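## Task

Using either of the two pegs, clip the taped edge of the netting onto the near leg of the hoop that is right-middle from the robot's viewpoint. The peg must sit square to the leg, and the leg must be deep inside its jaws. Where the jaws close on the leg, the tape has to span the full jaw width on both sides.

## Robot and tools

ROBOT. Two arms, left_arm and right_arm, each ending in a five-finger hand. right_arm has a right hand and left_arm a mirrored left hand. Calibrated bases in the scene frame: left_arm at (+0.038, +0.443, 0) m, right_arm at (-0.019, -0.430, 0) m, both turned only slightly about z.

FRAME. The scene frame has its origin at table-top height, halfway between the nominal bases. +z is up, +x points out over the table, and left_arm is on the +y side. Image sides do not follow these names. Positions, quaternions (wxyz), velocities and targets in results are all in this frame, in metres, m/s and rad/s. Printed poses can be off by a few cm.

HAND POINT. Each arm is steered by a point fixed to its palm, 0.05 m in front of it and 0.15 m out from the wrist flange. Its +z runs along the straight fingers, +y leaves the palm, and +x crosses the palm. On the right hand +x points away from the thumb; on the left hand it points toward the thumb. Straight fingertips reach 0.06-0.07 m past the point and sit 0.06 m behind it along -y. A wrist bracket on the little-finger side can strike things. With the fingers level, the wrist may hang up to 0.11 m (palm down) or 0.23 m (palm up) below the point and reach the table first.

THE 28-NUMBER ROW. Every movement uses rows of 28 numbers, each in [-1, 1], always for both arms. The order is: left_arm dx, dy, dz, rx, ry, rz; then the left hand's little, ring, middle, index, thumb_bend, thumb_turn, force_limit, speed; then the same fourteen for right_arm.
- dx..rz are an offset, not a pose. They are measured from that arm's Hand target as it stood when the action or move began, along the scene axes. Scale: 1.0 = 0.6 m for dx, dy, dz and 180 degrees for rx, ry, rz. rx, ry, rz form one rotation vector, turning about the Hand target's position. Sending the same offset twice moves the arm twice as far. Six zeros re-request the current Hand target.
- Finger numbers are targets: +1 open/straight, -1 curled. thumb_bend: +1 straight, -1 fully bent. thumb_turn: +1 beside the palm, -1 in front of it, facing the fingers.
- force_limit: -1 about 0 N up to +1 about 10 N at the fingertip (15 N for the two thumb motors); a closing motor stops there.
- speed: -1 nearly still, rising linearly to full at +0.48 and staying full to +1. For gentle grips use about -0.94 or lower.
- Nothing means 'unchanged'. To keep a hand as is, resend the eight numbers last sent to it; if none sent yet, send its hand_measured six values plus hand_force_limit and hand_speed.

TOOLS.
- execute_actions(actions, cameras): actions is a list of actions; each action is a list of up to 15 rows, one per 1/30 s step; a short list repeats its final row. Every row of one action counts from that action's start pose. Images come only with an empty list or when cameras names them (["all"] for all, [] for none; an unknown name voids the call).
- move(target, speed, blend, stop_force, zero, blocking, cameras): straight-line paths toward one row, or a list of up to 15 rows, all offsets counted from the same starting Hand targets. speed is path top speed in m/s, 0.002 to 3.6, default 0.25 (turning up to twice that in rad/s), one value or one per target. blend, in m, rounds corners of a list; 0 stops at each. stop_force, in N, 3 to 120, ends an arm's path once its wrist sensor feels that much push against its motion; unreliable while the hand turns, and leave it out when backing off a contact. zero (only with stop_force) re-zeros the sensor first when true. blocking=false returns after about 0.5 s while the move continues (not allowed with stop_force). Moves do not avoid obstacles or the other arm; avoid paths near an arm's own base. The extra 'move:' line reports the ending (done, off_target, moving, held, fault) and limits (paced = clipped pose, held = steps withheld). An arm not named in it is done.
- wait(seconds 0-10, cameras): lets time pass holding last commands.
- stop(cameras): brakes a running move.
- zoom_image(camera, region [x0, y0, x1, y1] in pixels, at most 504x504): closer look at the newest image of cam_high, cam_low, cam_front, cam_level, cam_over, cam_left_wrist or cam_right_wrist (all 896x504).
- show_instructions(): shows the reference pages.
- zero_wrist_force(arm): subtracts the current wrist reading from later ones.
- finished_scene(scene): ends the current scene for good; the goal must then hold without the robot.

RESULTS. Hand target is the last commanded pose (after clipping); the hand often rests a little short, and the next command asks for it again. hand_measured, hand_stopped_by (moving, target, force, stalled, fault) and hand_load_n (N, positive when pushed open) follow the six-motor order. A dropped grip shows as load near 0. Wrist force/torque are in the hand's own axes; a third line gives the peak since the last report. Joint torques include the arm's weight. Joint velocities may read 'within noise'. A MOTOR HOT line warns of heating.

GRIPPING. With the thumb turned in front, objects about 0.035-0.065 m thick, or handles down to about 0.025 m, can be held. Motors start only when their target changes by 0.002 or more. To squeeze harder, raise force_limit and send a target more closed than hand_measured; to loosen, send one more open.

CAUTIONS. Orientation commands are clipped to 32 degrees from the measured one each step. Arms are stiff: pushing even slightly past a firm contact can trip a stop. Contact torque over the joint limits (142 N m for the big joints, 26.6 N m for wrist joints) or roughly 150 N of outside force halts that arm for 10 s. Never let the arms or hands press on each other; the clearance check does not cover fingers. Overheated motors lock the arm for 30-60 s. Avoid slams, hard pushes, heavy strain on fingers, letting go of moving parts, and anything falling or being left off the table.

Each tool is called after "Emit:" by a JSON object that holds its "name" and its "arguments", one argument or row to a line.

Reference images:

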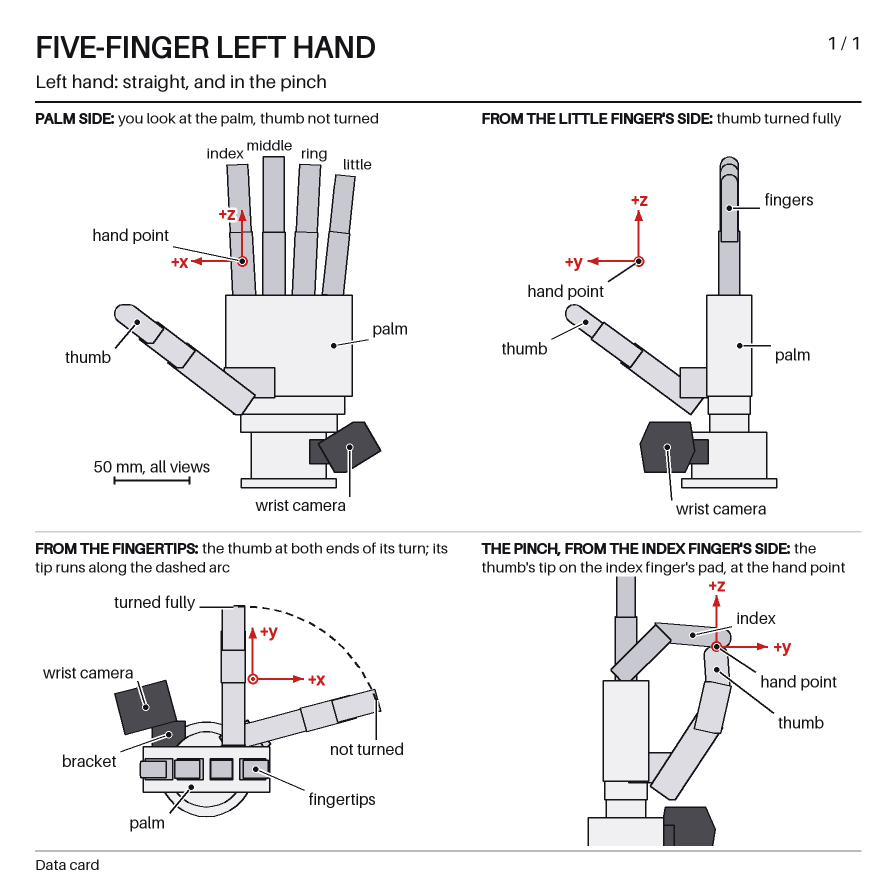

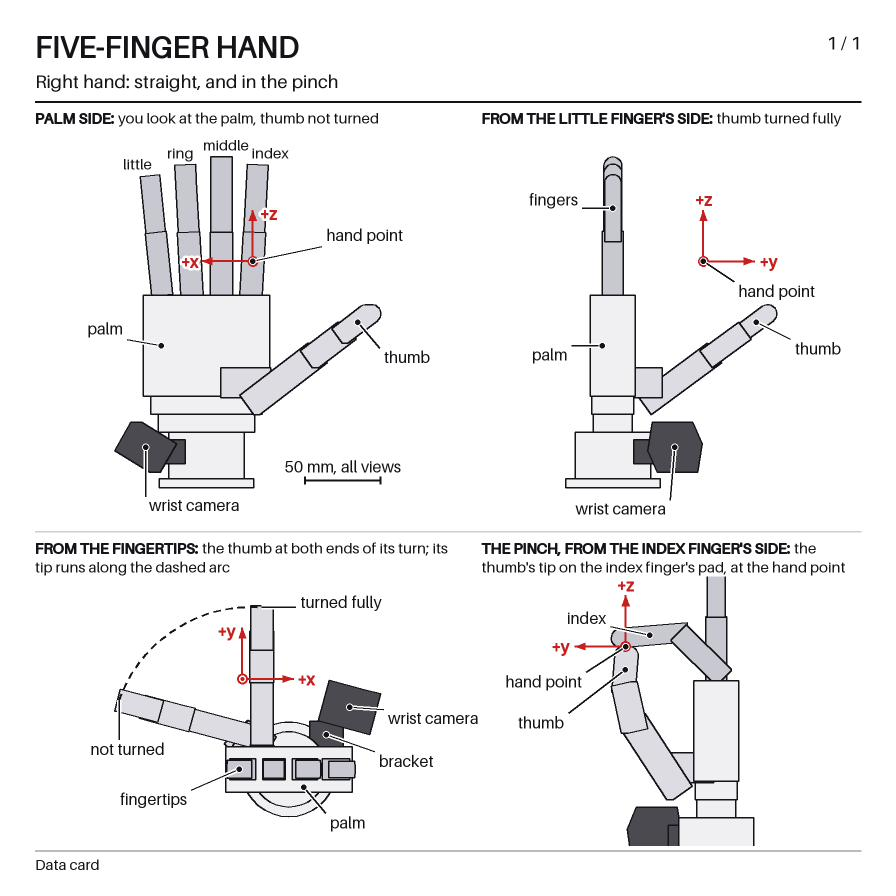

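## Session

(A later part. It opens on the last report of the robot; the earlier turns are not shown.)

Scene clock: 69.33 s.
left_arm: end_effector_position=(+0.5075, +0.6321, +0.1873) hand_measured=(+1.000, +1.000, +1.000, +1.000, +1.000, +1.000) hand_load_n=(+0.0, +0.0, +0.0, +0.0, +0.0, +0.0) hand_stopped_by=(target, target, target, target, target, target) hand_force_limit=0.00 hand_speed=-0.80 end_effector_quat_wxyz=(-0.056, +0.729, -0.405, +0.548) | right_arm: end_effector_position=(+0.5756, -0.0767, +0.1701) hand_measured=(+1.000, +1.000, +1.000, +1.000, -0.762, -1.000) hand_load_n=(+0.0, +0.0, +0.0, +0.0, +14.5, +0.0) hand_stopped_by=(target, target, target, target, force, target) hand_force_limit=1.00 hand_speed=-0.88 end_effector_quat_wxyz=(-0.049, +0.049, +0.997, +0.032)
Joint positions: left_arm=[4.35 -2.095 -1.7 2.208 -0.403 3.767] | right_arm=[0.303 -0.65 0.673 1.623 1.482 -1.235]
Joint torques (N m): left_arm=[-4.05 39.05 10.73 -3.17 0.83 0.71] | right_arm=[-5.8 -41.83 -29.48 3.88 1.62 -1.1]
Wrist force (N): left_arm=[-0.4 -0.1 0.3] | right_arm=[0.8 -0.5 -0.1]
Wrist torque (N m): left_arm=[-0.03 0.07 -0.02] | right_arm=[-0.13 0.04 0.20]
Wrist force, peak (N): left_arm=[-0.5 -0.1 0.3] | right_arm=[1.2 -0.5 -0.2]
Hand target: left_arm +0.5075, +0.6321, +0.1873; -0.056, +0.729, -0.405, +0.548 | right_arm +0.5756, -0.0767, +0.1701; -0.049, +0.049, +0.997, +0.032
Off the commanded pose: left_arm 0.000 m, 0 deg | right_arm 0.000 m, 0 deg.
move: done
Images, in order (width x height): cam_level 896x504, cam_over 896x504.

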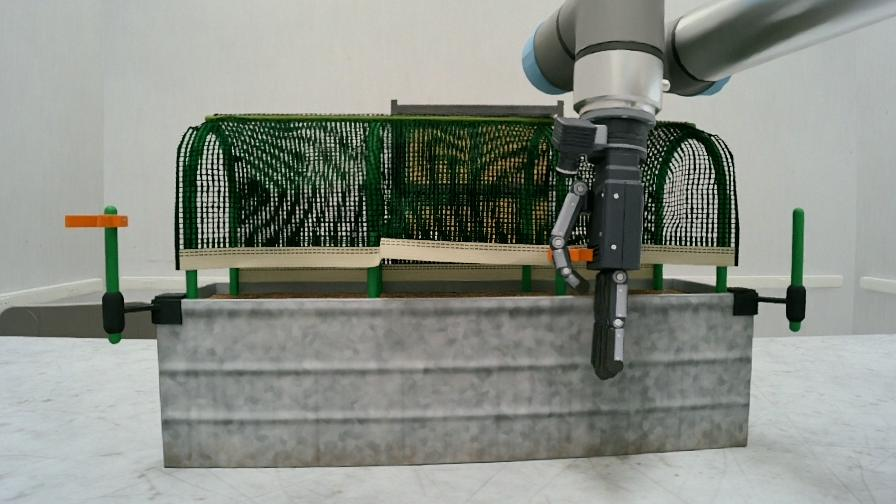

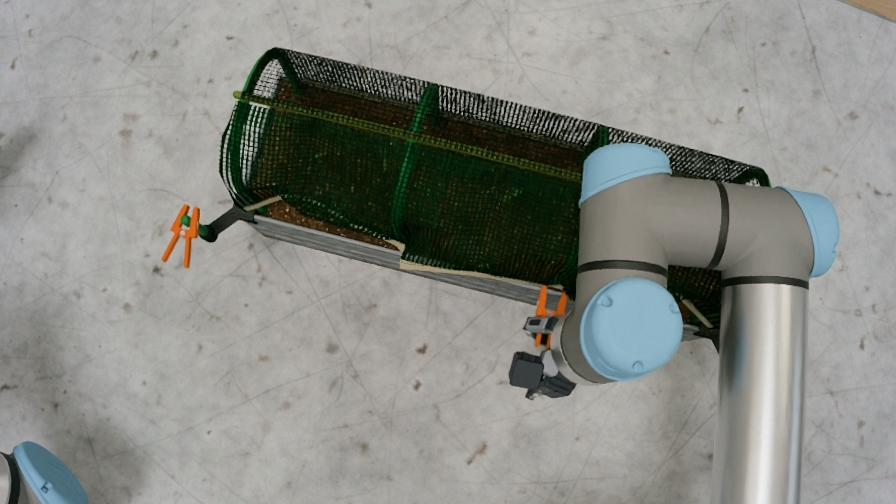

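Emit:
{"name": "move", "arguments": {
  "target": [0,0,0,0,0,0,1,1,1,1,1,1,0,-0.8,0.0167,0.001,0,0,0,0,1,1,1,1,-0.87,-1,1,-0.88],
  "speed": 0.025,
  "stop_force": 10,
  "cameras": ["cam_level","cam_over"]
}}

Emit:
{"name": "zoom_image", "arguments": {
  "camera": "cam_level",
  "region": [500, 225, 620, 285]
}}

Emit:
{"name": "zoom_image", "arguments": {
  "camera": "cam_over",
  "region": [520, 250, 590, 320]
}}

Scene clock: 71.27 s.
left_arm: end_effector_position=(+0.5075, +0.6321, +0.1873) hand_measured=(+1.000, +1.000, +1.000, +1.000, +1.000, +1.000) hand_load_n=(+0.0, +0.0, +0.0, +0.0, +0.0, +0.0) hand_stopped_by=(target, target, target, target, target, target) hand_force_limit=0.00 hand_speed=-0.80 end_effector_quat_wxyz=(-0.056, +0.729, -0.405, +0.548) | right_arm: end_effector_position=(+0.5856, -0.0761, +0.1701) hand_measured=(+1.000, +1.000, +1.000, +1.000, -0.762, -1.000) hand_load_n=(+0.0, +0.0, +0.0, +0.0, +14.5, +0.0) hand_stopped_by=(target, target, target, target, force, target) hand_force_limit=1.00 hand_speed=-0.88 end_effector_quat_wxyz=(-0.049, +0.049, +0.997, +0.032)
Joint positions: left_arm=[4.35 -2.095 -1.7 2.208 -0.403 3.767] | right_arm=[0.3 -0.612 0.602 1.656 1.482 -1.238]
Joint torques (N m): left_arm=[-3.4 39.09 11.65 -3.22 0.89 0.7] | right_arm=[-5.58 -42.46 -29.23 3.88 1.58 -1.08]
Wrist force (N): left_arm=[-0.3 0.1 0.2] | right_arm=[0.8 -0.6 -0.2]
Wrist torque (N m): left_arm=[0.00 0.04 -0.02] | right_arm=[-0.11 0.06 0.22]
Wrist force, peak (N): left_arm=[-0.6 0.0 0.0] | right_arm=[1.3 -0.1 0.2]
Hand target: left_arm +0.5075, +0.6321, +0.1873; -0.056, +0.729, -0.405, +0.548 | right_arm +0.5856, -0.0761, +0.1701; -0.049, +0.049, +0.997, +0.032
Off the commanded pose: left_arm 0.000 m, 0 deg | right_arm 0.000 m, 0 deg.
move: done
Images, in order (width x height): cam_level 896x504, cam_over 896x504.

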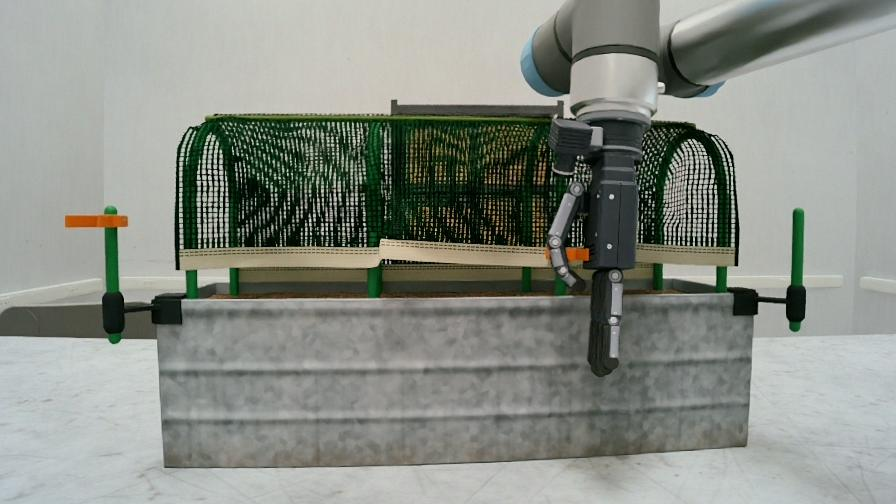

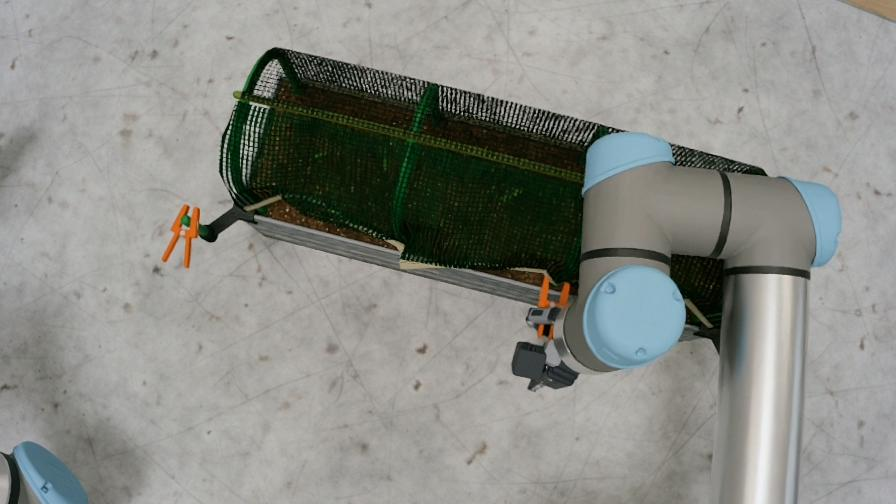

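Scaled by 4.200 from the camera's 896x504 image, which has a finer 1280x720 frame.

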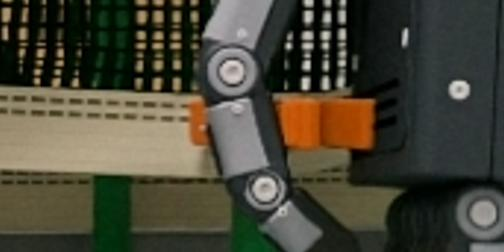

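Scaled by 7.200 from the camera's 896x504 image, which has a finer 1280x720 frame.

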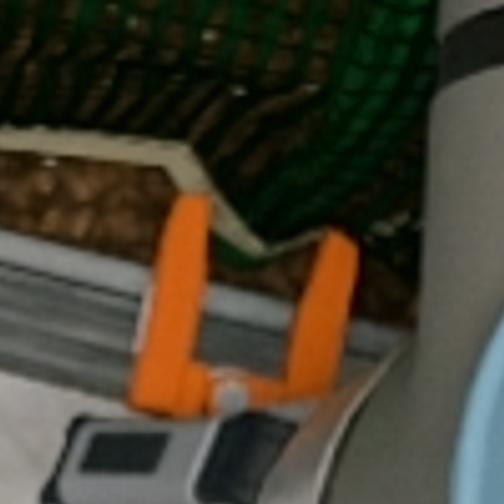

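Emit:
{"name": "move", "arguments": {
  "target": [0,0,0,0,0,0,1,1,1,1,1,1,0,-0.8,0.0133,-0.0003,0,0,0,0,1,1,1,1,-0.87,-1,1,-0.88],
  "speed": 0.02,
  "stop_force": 10,
  "cameras": ["cam_level","cam_over"]
}}

Emit:
{"name": "zoom_image", "arguments": {
  "camera": "cam_level",
  "region": [500, 225, 620, 285]
}}

Emit:
{"name": "zoom_image", "arguments": {
  "camera": "cam_over",
  "region": [520, 250, 590, 320]
}}

Scene clock: 73.60 s.
left_arm: end_effector_position=(+0.5075, +0.6321, +0.1873) hand_measured=(+1.000, +1.000, +1.000, +1.000, +1.000, +1.000) hand_load_n=(+0.0, +0.0, +0.0, +0.0, +0.0, +0.0) hand_stopped_by=(target, target, target, target, target, target) hand_force_limit=0.00 hand_speed=-0.80 end_effector_quat_wxyz=(-0.056, +0.729, -0.405, +0.548) | right_arm: end_effector_position=(+0.5936, -0.0763, +0.1701) hand_measured=(+1.000, +1.000, +1.000, +1.000, -0.762, -1.000) hand_load_n=(+0.0, +0.0, +0.0, +0.0, +14.5, +0.0) hand_stopped_by=(target, target, target, target, force, target) hand_force_limit=1.00 hand_speed=-0.88 end_effector_quat_wxyz=(-0.049, +0.049, +0.997, +0.032)
Joint positions: left_arm=[4.35 -2.095 -1.7 2.208 -0.403 3.767] | right_arm=[0.297 -0.581 0.542 1.685 1.482 -1.241]
Joint torques (N m): left_arm=[-4.49 38.66 11.61 -3.19 0.97 0.69] | right_arm=[-6.17 -43.02 -29.28 3.66 1.61 -1.06]
Wrist force (N): left_arm=[-0.2 0.0 0.2] | right_arm=[1.6 -0.7 -0.1]
Wrist torque (N m): left_arm=[-0.01 0.03 -0.02] | right_arm=[-0.13 -0.01 0.24]
Wrist force, peak (N): left_arm=[-0.3 -0.3 0.4] | right_arm=[1.7 -0.8 0.2]
Hand target: left_arm +0.5075, +0.6321, +0.1873; -0.056, +0.729, -0.405, +0.548 | right_arm +0.5936, -0.0763, +0.1701; -0.049, +0.049, +0.997, +0.032
Off the commanded pose: left_arm 0.000 m, 0 deg | right_arm 0.000 m, 0 deg.
move: done
Images, in order (width x height): cam_level 896x504, cam_over 896x504.

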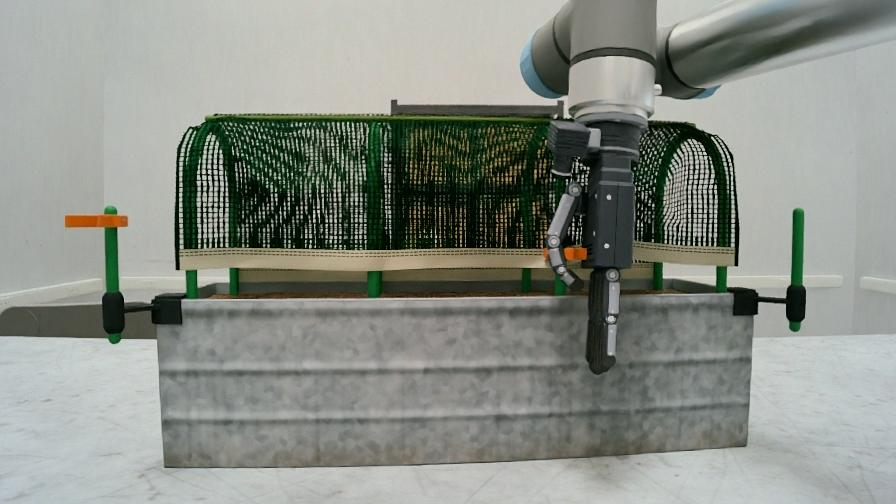

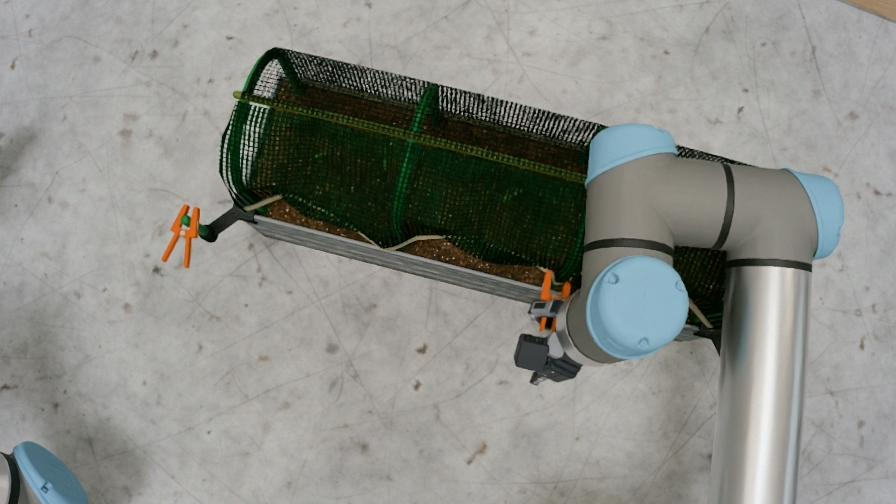

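Scaled by 4.200 from the camera's 896x504 image, which has a finer 1280x720 frame.

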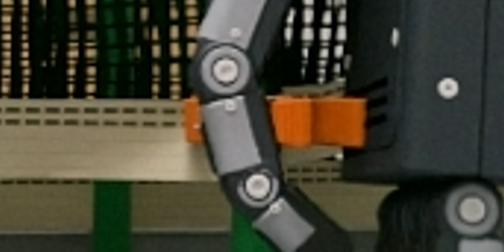

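Scaled by 7.200 from the camera's 896x504 image, which has a finer 1280x720 frame.

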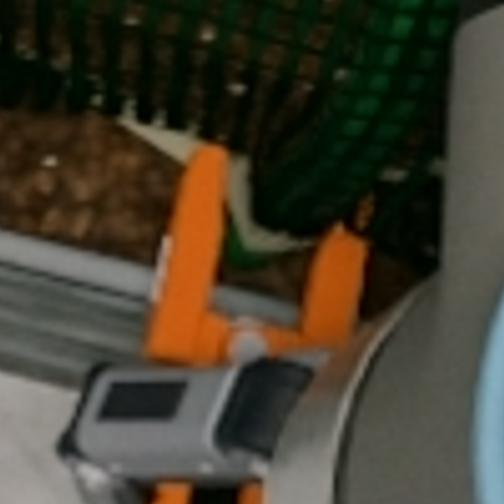

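Emit:
{"name": "zoom_image", "arguments": {
  "camera": "cam_level",
  "region": [525, 230, 595, 280]
}}

Emit:
{"name": "zoom_image", "arguments": {
  "camera": "cam_level",
  "region": [360, 220, 740, 300]
}}

Emit:
{"name": "zoom_image", "arguments": {
  "camera": "cam_over",
  "region": [535, 260, 580, 305]
}}

Scaled by 7.200 from the camera's 896x504 image, which has a finer 1280x720 frame.

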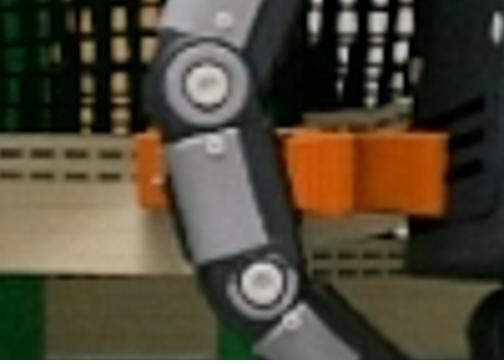

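Scaled by 1.326 from the camera's 896x504 image, which has a finer 1280x720 frame.

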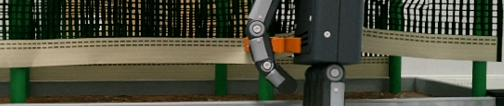

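Scaled by 11.200 from the camera's 896x504 image, which has a finer 1280x720 frame.

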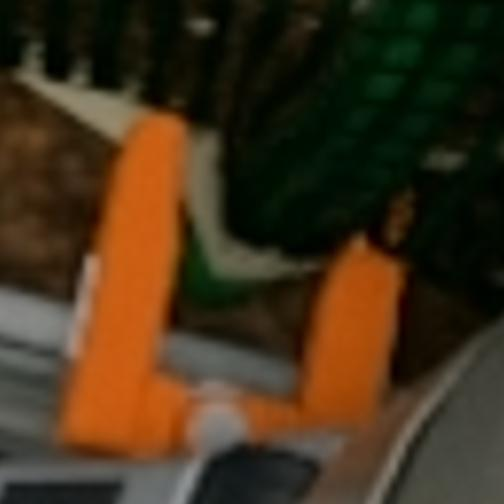

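Emit:
{"name": "move", "arguments": {
  "target": [0,0,0,0,0,0,1,1,1,1,1,1,0,-0.8,0,0,-0.005,0,0,0,1,1,1,1,-0.87,-1,1,-0.88],
  "speed": 0.02,
  "cameras": ["cam_level","cam_over"]
}}

Emit:
{"name": "zoom_image", "arguments": {
  "camera": "cam_level",
  "region": [525, 230, 595, 280]
}}

Emit:
{"name": "zoom_image", "arguments": {
  "camera": "cam_over",
  "region": [535, 260, 580, 305]
}}

Scene clock: 75.43 s.
left_arm: end_effector_position=(+0.5075, +0.6321, +0.1873) hand_measured=(+1.000, +1.000, +1.000, +1.000, +1.000, +1.000) hand_load_n=(+0.0, +0.0, +0.0, +0.0, +0.0, +0.0) hand_stopped_by=(target, target, target, target, target, target) hand_force_limit=0.00 hand_speed=-0.80 end_effector_quat_wxyz=(-0.056, +0.729, -0.405, +0.548) | right_arm: end_effector_position=(+0.5936, -0.0763, +0.1672) hand_measured=(+1.000, +1.000, +1.000, +1.000, -0.762, -1.000) hand_load_n=(+0.0, +0.0, +0.5, +0.0, +14.5, +0.0) hand_stopped_by=(target, target, target, target, force, target) hand_force_limit=1.00 hand_speed=-0.88 end_effector_quat_wxyz=(-0.049, +0.049, +0.997, +0.032)
Joint positions: left_arm=[4.35 -2.095 -1.7 2.208 -0.403 3.767] | right_arm=[0.297 -0.581 0.551 1.677 1.482 -1.241]
Joint torques (N m): left_arm=[-4.4 39.42 12.45 -3.27 0.93 0.74] | right_arm=[-6.21 -62.09 -3.34 0.53 1.51 -1.13]
Wrist force (N): left_arm=[-0.3 -0.1 0.1] | right_arm=[1.1 -0.5 -0.4]
Wrist torque (N m): left_arm=[-0.02 0.04 -0.01] | right_arm=[-0.11 0.05 0.22]
Wrist force, peak (N): left_arm=[-0.5 -0.1 0.2] | right_arm=[1.8 -0.8 0.2]
Hand target: left_arm +0.5075, +0.6321, +0.1873; -0.056, +0.729, -0.405, +0.548 | right_arm +0.5936, -0.0763, +0.1671; -0.049, +0.049, +0.997, +0.032
Off the commanded pose: left_arm 0.000 m, 0 deg | right_arm 0.000 m, 0 deg.
move: done
Images, in order (width x height): cam_level 896x504, cam_over 896x504.

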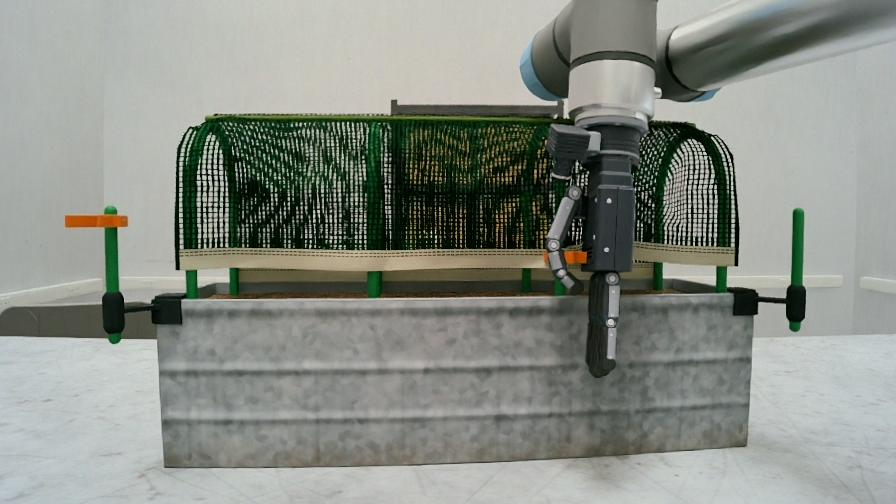

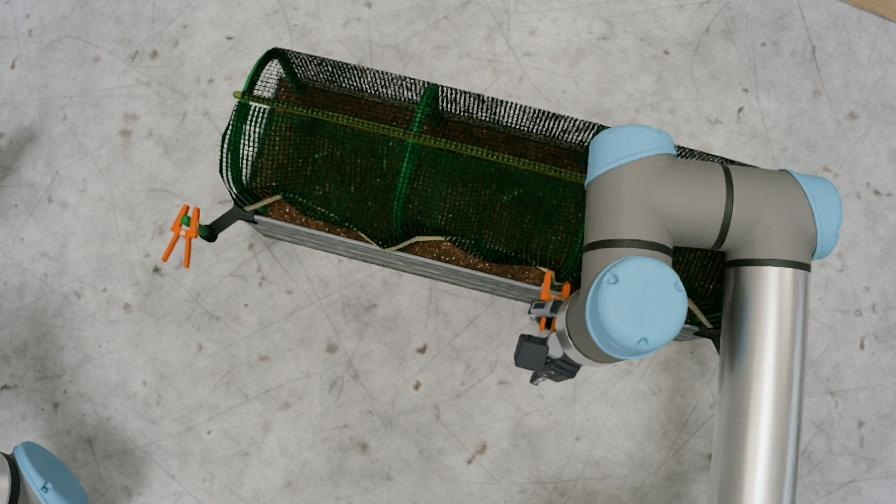

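Scaled by 7.200 from the camera's 896x504 image, which has a finer 1280x720 frame.

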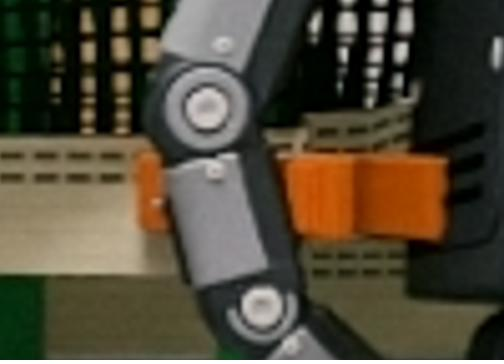

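Scaled by 11.200 from the camera's 896x504 image, which has a finer 1280x720 frame.

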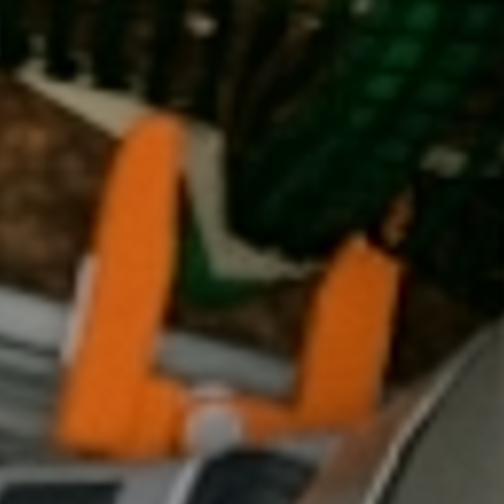

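Emit:
{"name": "move", "arguments": {
  "target": [0,0,0,0,0,0,1,1,1,1,1,1,0,-0.8,0.01,0.0005,0,0,0,0,1,1,1,1,-0.87,-1,1,-0.88],
  "speed": 0.02,
  "stop_force": 10,
  "cameras": ["cam_level","cam_over"]
}}

Emit:
{"name": "zoom_image", "arguments": {
  "camera": "cam_level",
  "region": [525, 230, 595, 280]
}}

Emit:
{"name": "zoom_image", "arguments": {
  "camera": "cam_over",
  "region": [535, 255, 580, 300]
}}

Scene clock: 77.83 s.
left_arm: end_effector_position=(+0.5075, +0.6321, +0.1873) hand_measured=(+1.000, +1.000, +1.000, +1.000, +1.000, +1.000) hand_load_n=(+0.0, +0.0, +0.0, +0.0, +0.0, +0.0) hand_stopped_by=(target, target, target, target, target, target) hand_force_limit=0.00 hand_speed=-0.80 end_effector_quat_wxyz=(-0.056, +0.729, -0.405, +0.548) | right_arm: end_effector_position=(+0.5996, -0.0760, +0.1671) hand_measured=(+1.000, +1.000, +1.000, +1.000, -0.762, -1.000) hand_load_n=(+0.0, +0.0, +0.0, +0.0, +14.5, +0.0) hand_stopped_by=(target, target, target, target, force, target) hand_force_limit=1.00 hand_speed=-0.88 end_effector_quat_wxyz=(-0.049, +0.049, +0.997, +0.032)
Joint positions: left_arm=[4.35 -2.095 -1.7 2.208 -0.403 3.767] | right_arm=[0.295 -0.554 0.5 1.701 1.482 -1.243]
Joint torques (N m): left_arm=[-3.73 39.21 11.47 -3.06 0.79 0.79] | right_arm=[-5.72 -43.37 -30.47 3.33 1.51 -1.28]
Wrist force (N): left_arm=[-0.3 -0.1 0.0] | right_arm=[2.9 -2.4 -0.1]
Wrist torque (N m): left_arm=[-0.02 0.04 -0.01] | right_arm=[-0.22 -0.03 0.30]
Wrist force, peak (N): left_arm=[-0.5 0.0 0.3] | right_arm=[3.5 -2.3 0.4]
Hand target: left_arm +0.5075, +0.6321, +0.1873; -0.056, +0.729, -0.405, +0.548 | right_arm +0.5996, -0.0760, +0.1671; -0.049, +0.049, +0.997, +0.032
Off the commanded pose: left_arm 0.000 m, 0 deg | right_arm 0.000 m, 0 deg.
move: done
Images, in order (width x height): cam_level 896x504, cam_over 896x504.

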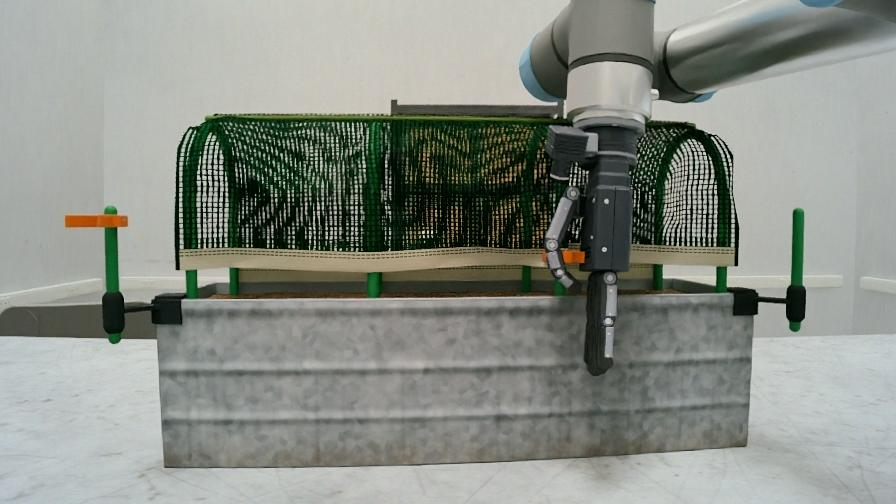

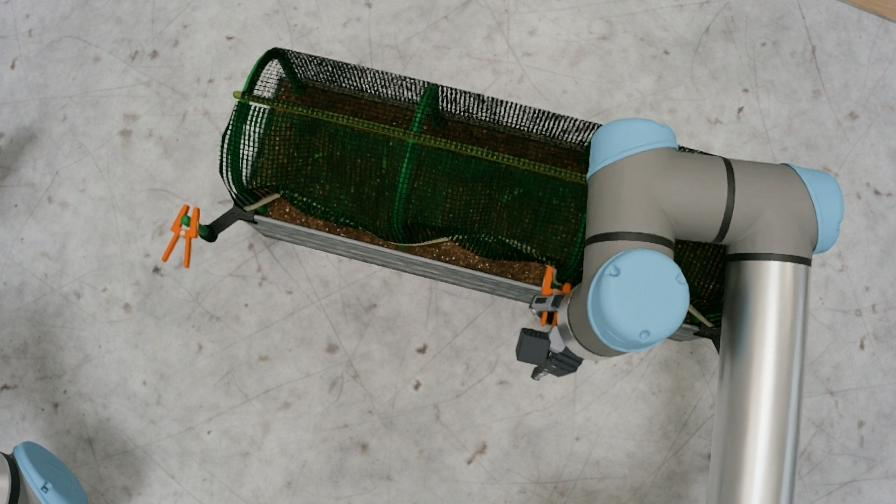

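Scaled by 7.200 from the camera's 896x504 image, which has a finer 1280x720 frame.

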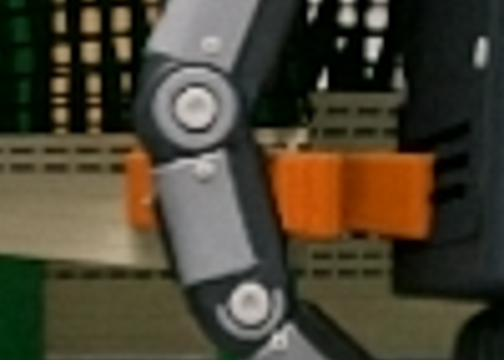

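Scaled by 11.200 from the camera's 896x504 image, which has a finer 1280x720 frame.

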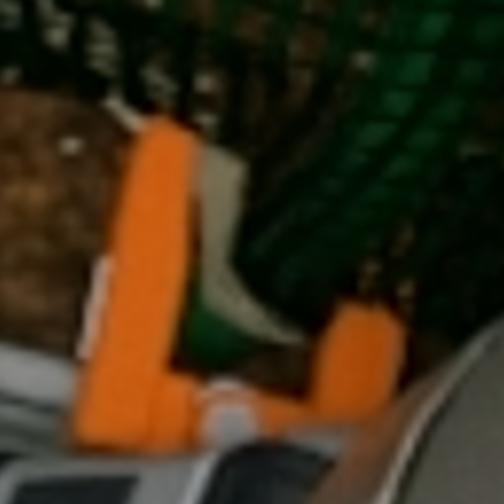

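Emit:
{"name": "zoom_image", "arguments": {
  "camera": "cam_level",
  "region": [520, 220, 680, 300]
}}

Emit:
{"name": "execute_actions", "arguments": {
  "actions": [],
  "cameras": ["cam_front","cam_right_wrist","cam_low","cam_high","cam_left_wrist"]
}}

Scaled by 3.150 from the camera's 896x504 image, which has a finer 1280x720 frame.

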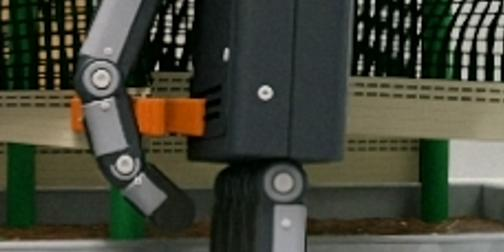

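Scene clock: 78.50 s.
left_arm: end_effector_position=(+0.5075, +0.6321, +0.1873) hand_measured=(+1.000, +1.000, +1.000, +1.000, +1.000, +1.000) hand_load_n=(+0.0, +0.0, +0.0, +0.0, +0.0, +0.0) hand_stopped_by=(target, target, target, target, target, target) hand_force_limit=0.00 hand_speed=-0.80 end_effector_quat_wxyz=(-0.056, +0.729, -0.405, +0.548) | right_arm: end_effector_position=(+0.5996, -0.0760, +0.1671) hand_measured=(+1.000, +1.000, +1.000, +1.000, -0.762, -1.000) hand_load_n=(+0.0, +0.0, +0.0, +0.0, +14.5, -0.5) hand_stopped_by=(target, target, target, target, force, target) hand_force_limit=1.00 hand_speed=-0.88 end_effector_quat_wxyz=(-0.049, +0.049, +0.997, +0.032)
Joint positions: left_arm=[4.35 -2.095 -1.7 2.208 -0.403 3.767] | right_arm=[0.295 -0.554 0.5 1.701 1.482 -1.243]
Joint velocities: within noise
Joint torques (N m): left_arm=[-3.67 39.76 11.74 -3.09 0.72 0.79] | right_arm=[-5.64 -43.83 -30.18 3.32 1.46 -1.12]
Wrist force (N): left_arm=[-0.3 -0.1 0.0] | right_arm=[3.2 -2.2 0.0]
Wrist torque (N m): left_arm=[-0.02 0.05 -0.01] | right_arm=[-0.19 -0.07 0.33]
Wrist force, peak (N): left_arm=[-0.4 0.0 0.2] | right_arm=[3.5 -2.5 -0.1]
Hand target: left_arm +0.5075, +0.6321, +0.1873; -0.056, +0.729, -0.405, +0.548 | right_arm +0.5996, -0.0760, +0.1671; -0.049, +0.049, +0.997, +0.032
Off the commanded pose: left_arm 0.000 m, 0 deg | right_arm 0.000 m, 0 deg.
Images, in order (width x height): cam_high 896x504, cam_low 896x504, cam_front 896x504, cam_left_wrist 896x504, cam_right_wrist 896x504.

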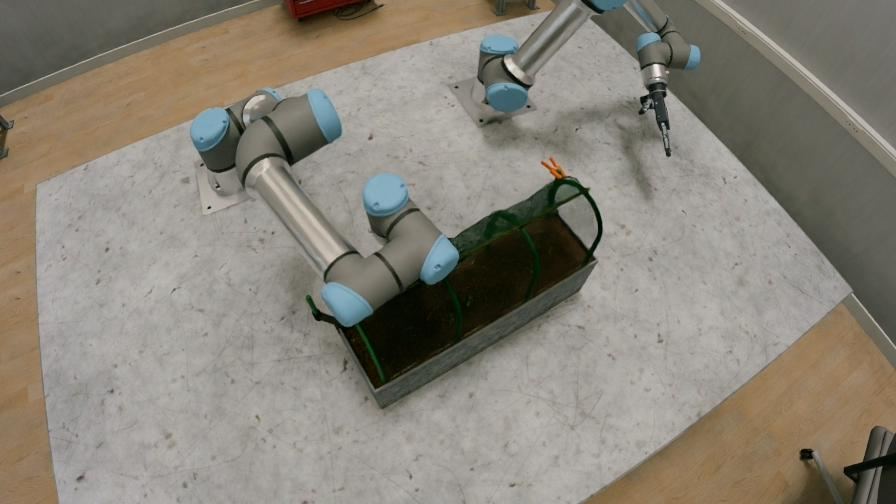

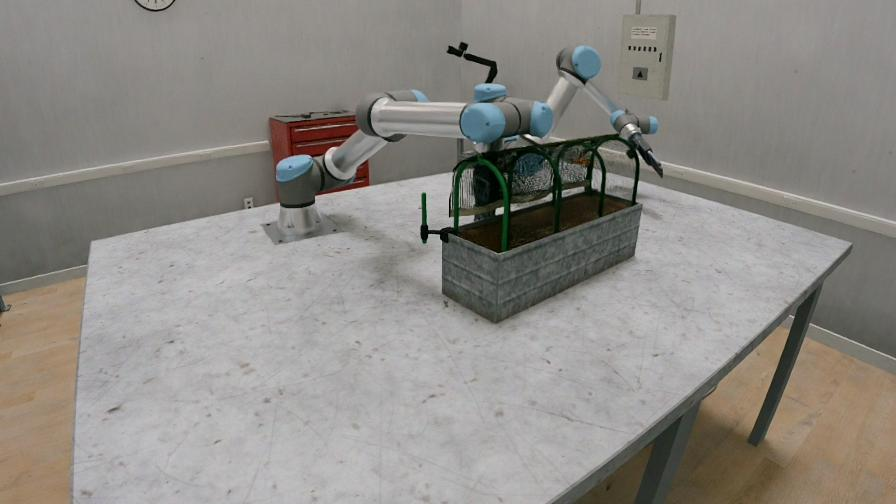

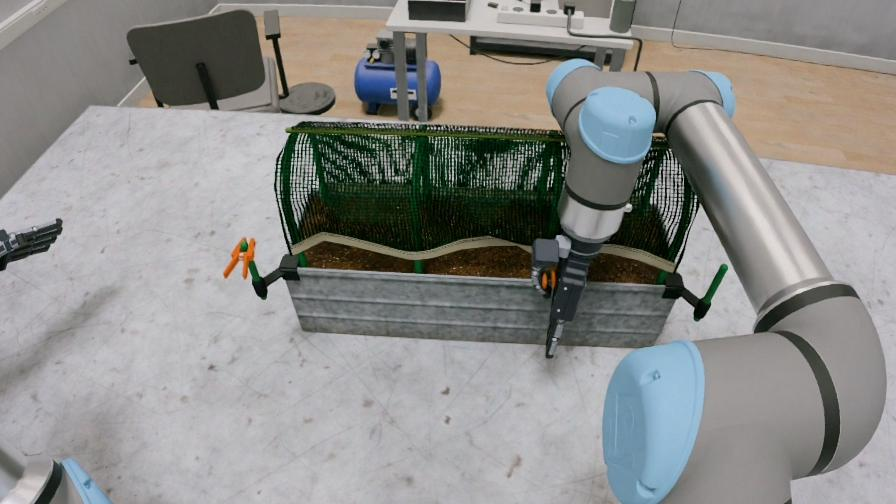

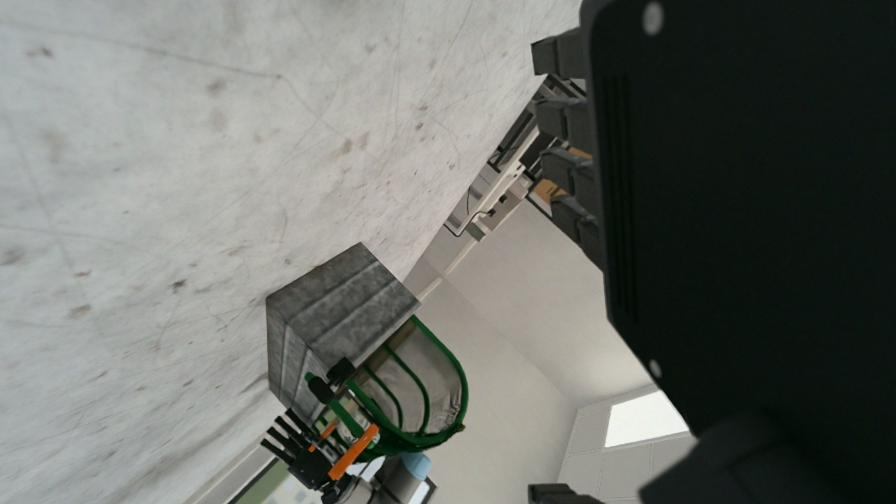

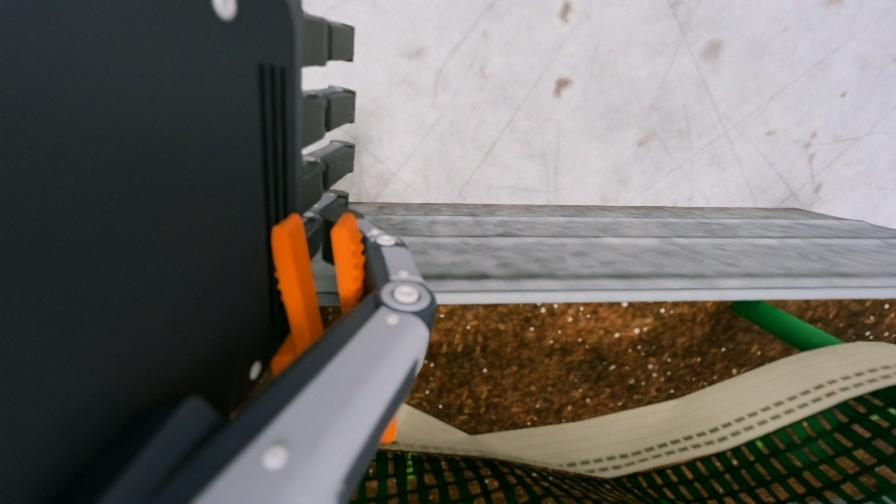

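Emit:
{"name": "execute_actions", "arguments": {
  "actions": [],
  "cameras": ["cam_over","cam_left_wrist"]
}}

Emit:
{"name": "zoom_image", "arguments": {
  "camera": "cam_over",
  "region": [550, 265, 580, 295]
}}

Emit:
{"name": "zoom_image", "arguments": {
  "camera": "cam_left_wrist",
  "region": [240, 230, 490, 504]
}}

Scene clock: 79.83 s.
left_arm: end_effector_position=(+0.5075, +0.6321, +0.1873) hand_measured=(+1.000, +1.000, +1.000, +1.000, +1.000, +1.000) hand_load_n=(+0.0, +0.0, +0.0, +0.0, +0.0, +0.0) hand_stopped_by=(target, target, target, target, target, target) hand_force_limit=0.00 hand_speed=-0.80 end_effector_quat_wxyz=(-0.056, +0.729, -0.405, +0.548) | right_arm: end_effector_position=(+0.5996, -0.0760, +0.1671) hand_measured=(+1.000, +1.000, +1.000, +1.000, -0.762, -1.000) hand_load_n=(+0.0, +0.0, +0.0, +0.0, +14.5, +0.0) hand_stopped_by=(target, target, target, target, force, target) hand_force_limit=1.00 hand_speed=-0.88 end_effector_quat_wxyz=(-0.049, +0.049, +0.997, +0.032)
Joint positions: left_arm=[4.35 -2.095 -1.7 2.208 -0.403 3.767] | right_arm=[0.295 -0.554 0.5 1.701 1.482 -1.243]
Joint velocities: within noise
Joint torques (N m): left_arm=[-4.4 38.25 11.6 -3.36 0.75 0.74] | right_arm=[-5.77 -43.44 -28.98 3.2 1.42 -1.15]
Wrist force (N): left_arm=[-0.3 0.0 0.0] | right_arm=[3.5 -2.3 0.1]
Wrist torque (N m): left_arm=[0.00 0.04 -0.01] | right_arm=[-0.19 -0.11 0.34]
Wrist force, peak (N): left_arm=[-0.5 0.1 0.2] | right_arm=[3.5 -2.3 0.1]
Hand target: left_arm +0.5075, +0.6321, +0.1873; -0.056, +0.729, -0.405, +0.548 | right_arm +0.5996, -0.0760, +0.1671; -0.049, +0.049, +0.997, +0.032
Off the commanded pose: left_arm 0.000 m, 0 deg | right_arm 0.000 m, 0 deg.
Images, in order (width x height): cam_over 896x504, cam_left_wrist 896x504.

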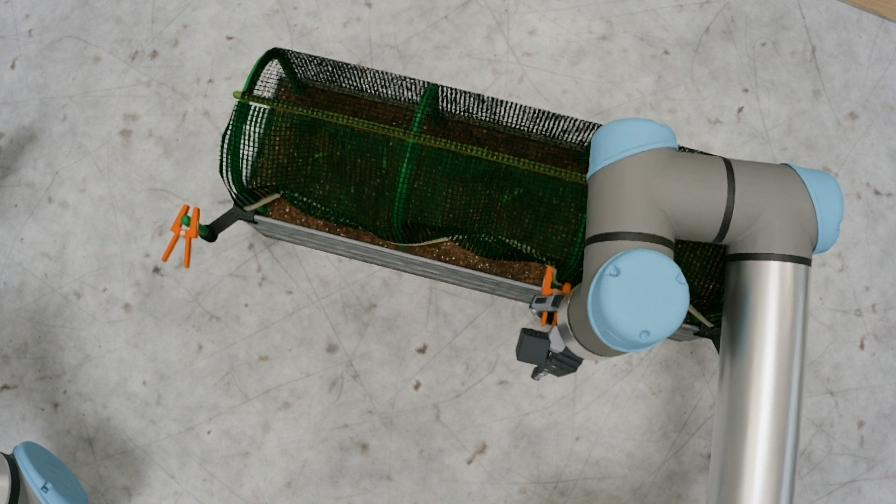

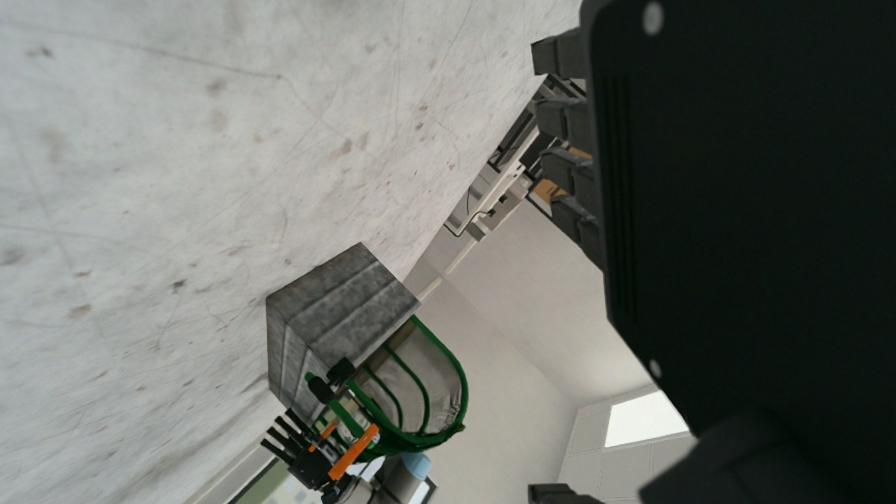

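Scaled by 16.800 from the camera's 896x504 image, which has a finer 1280x720 frame.

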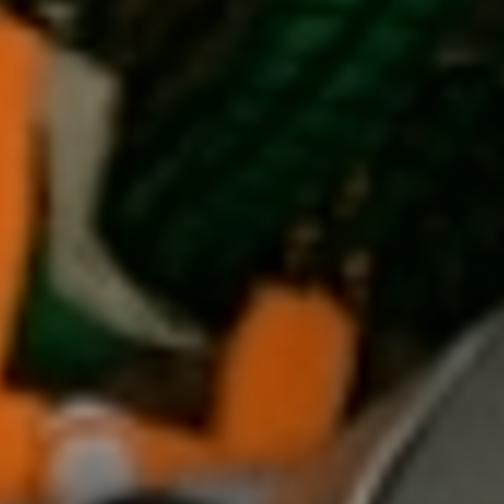

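Scaled by 1.839 from the camera's 896x504 image, which has a finer 1280x720 frame.

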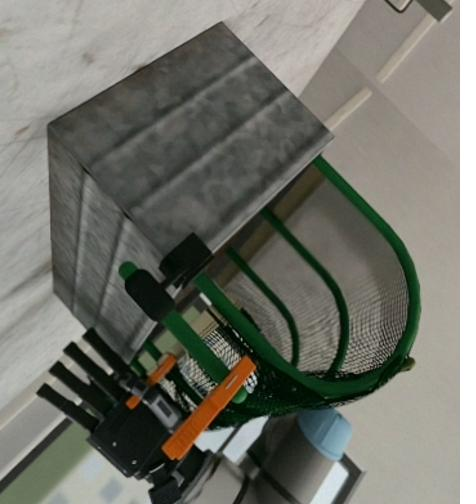

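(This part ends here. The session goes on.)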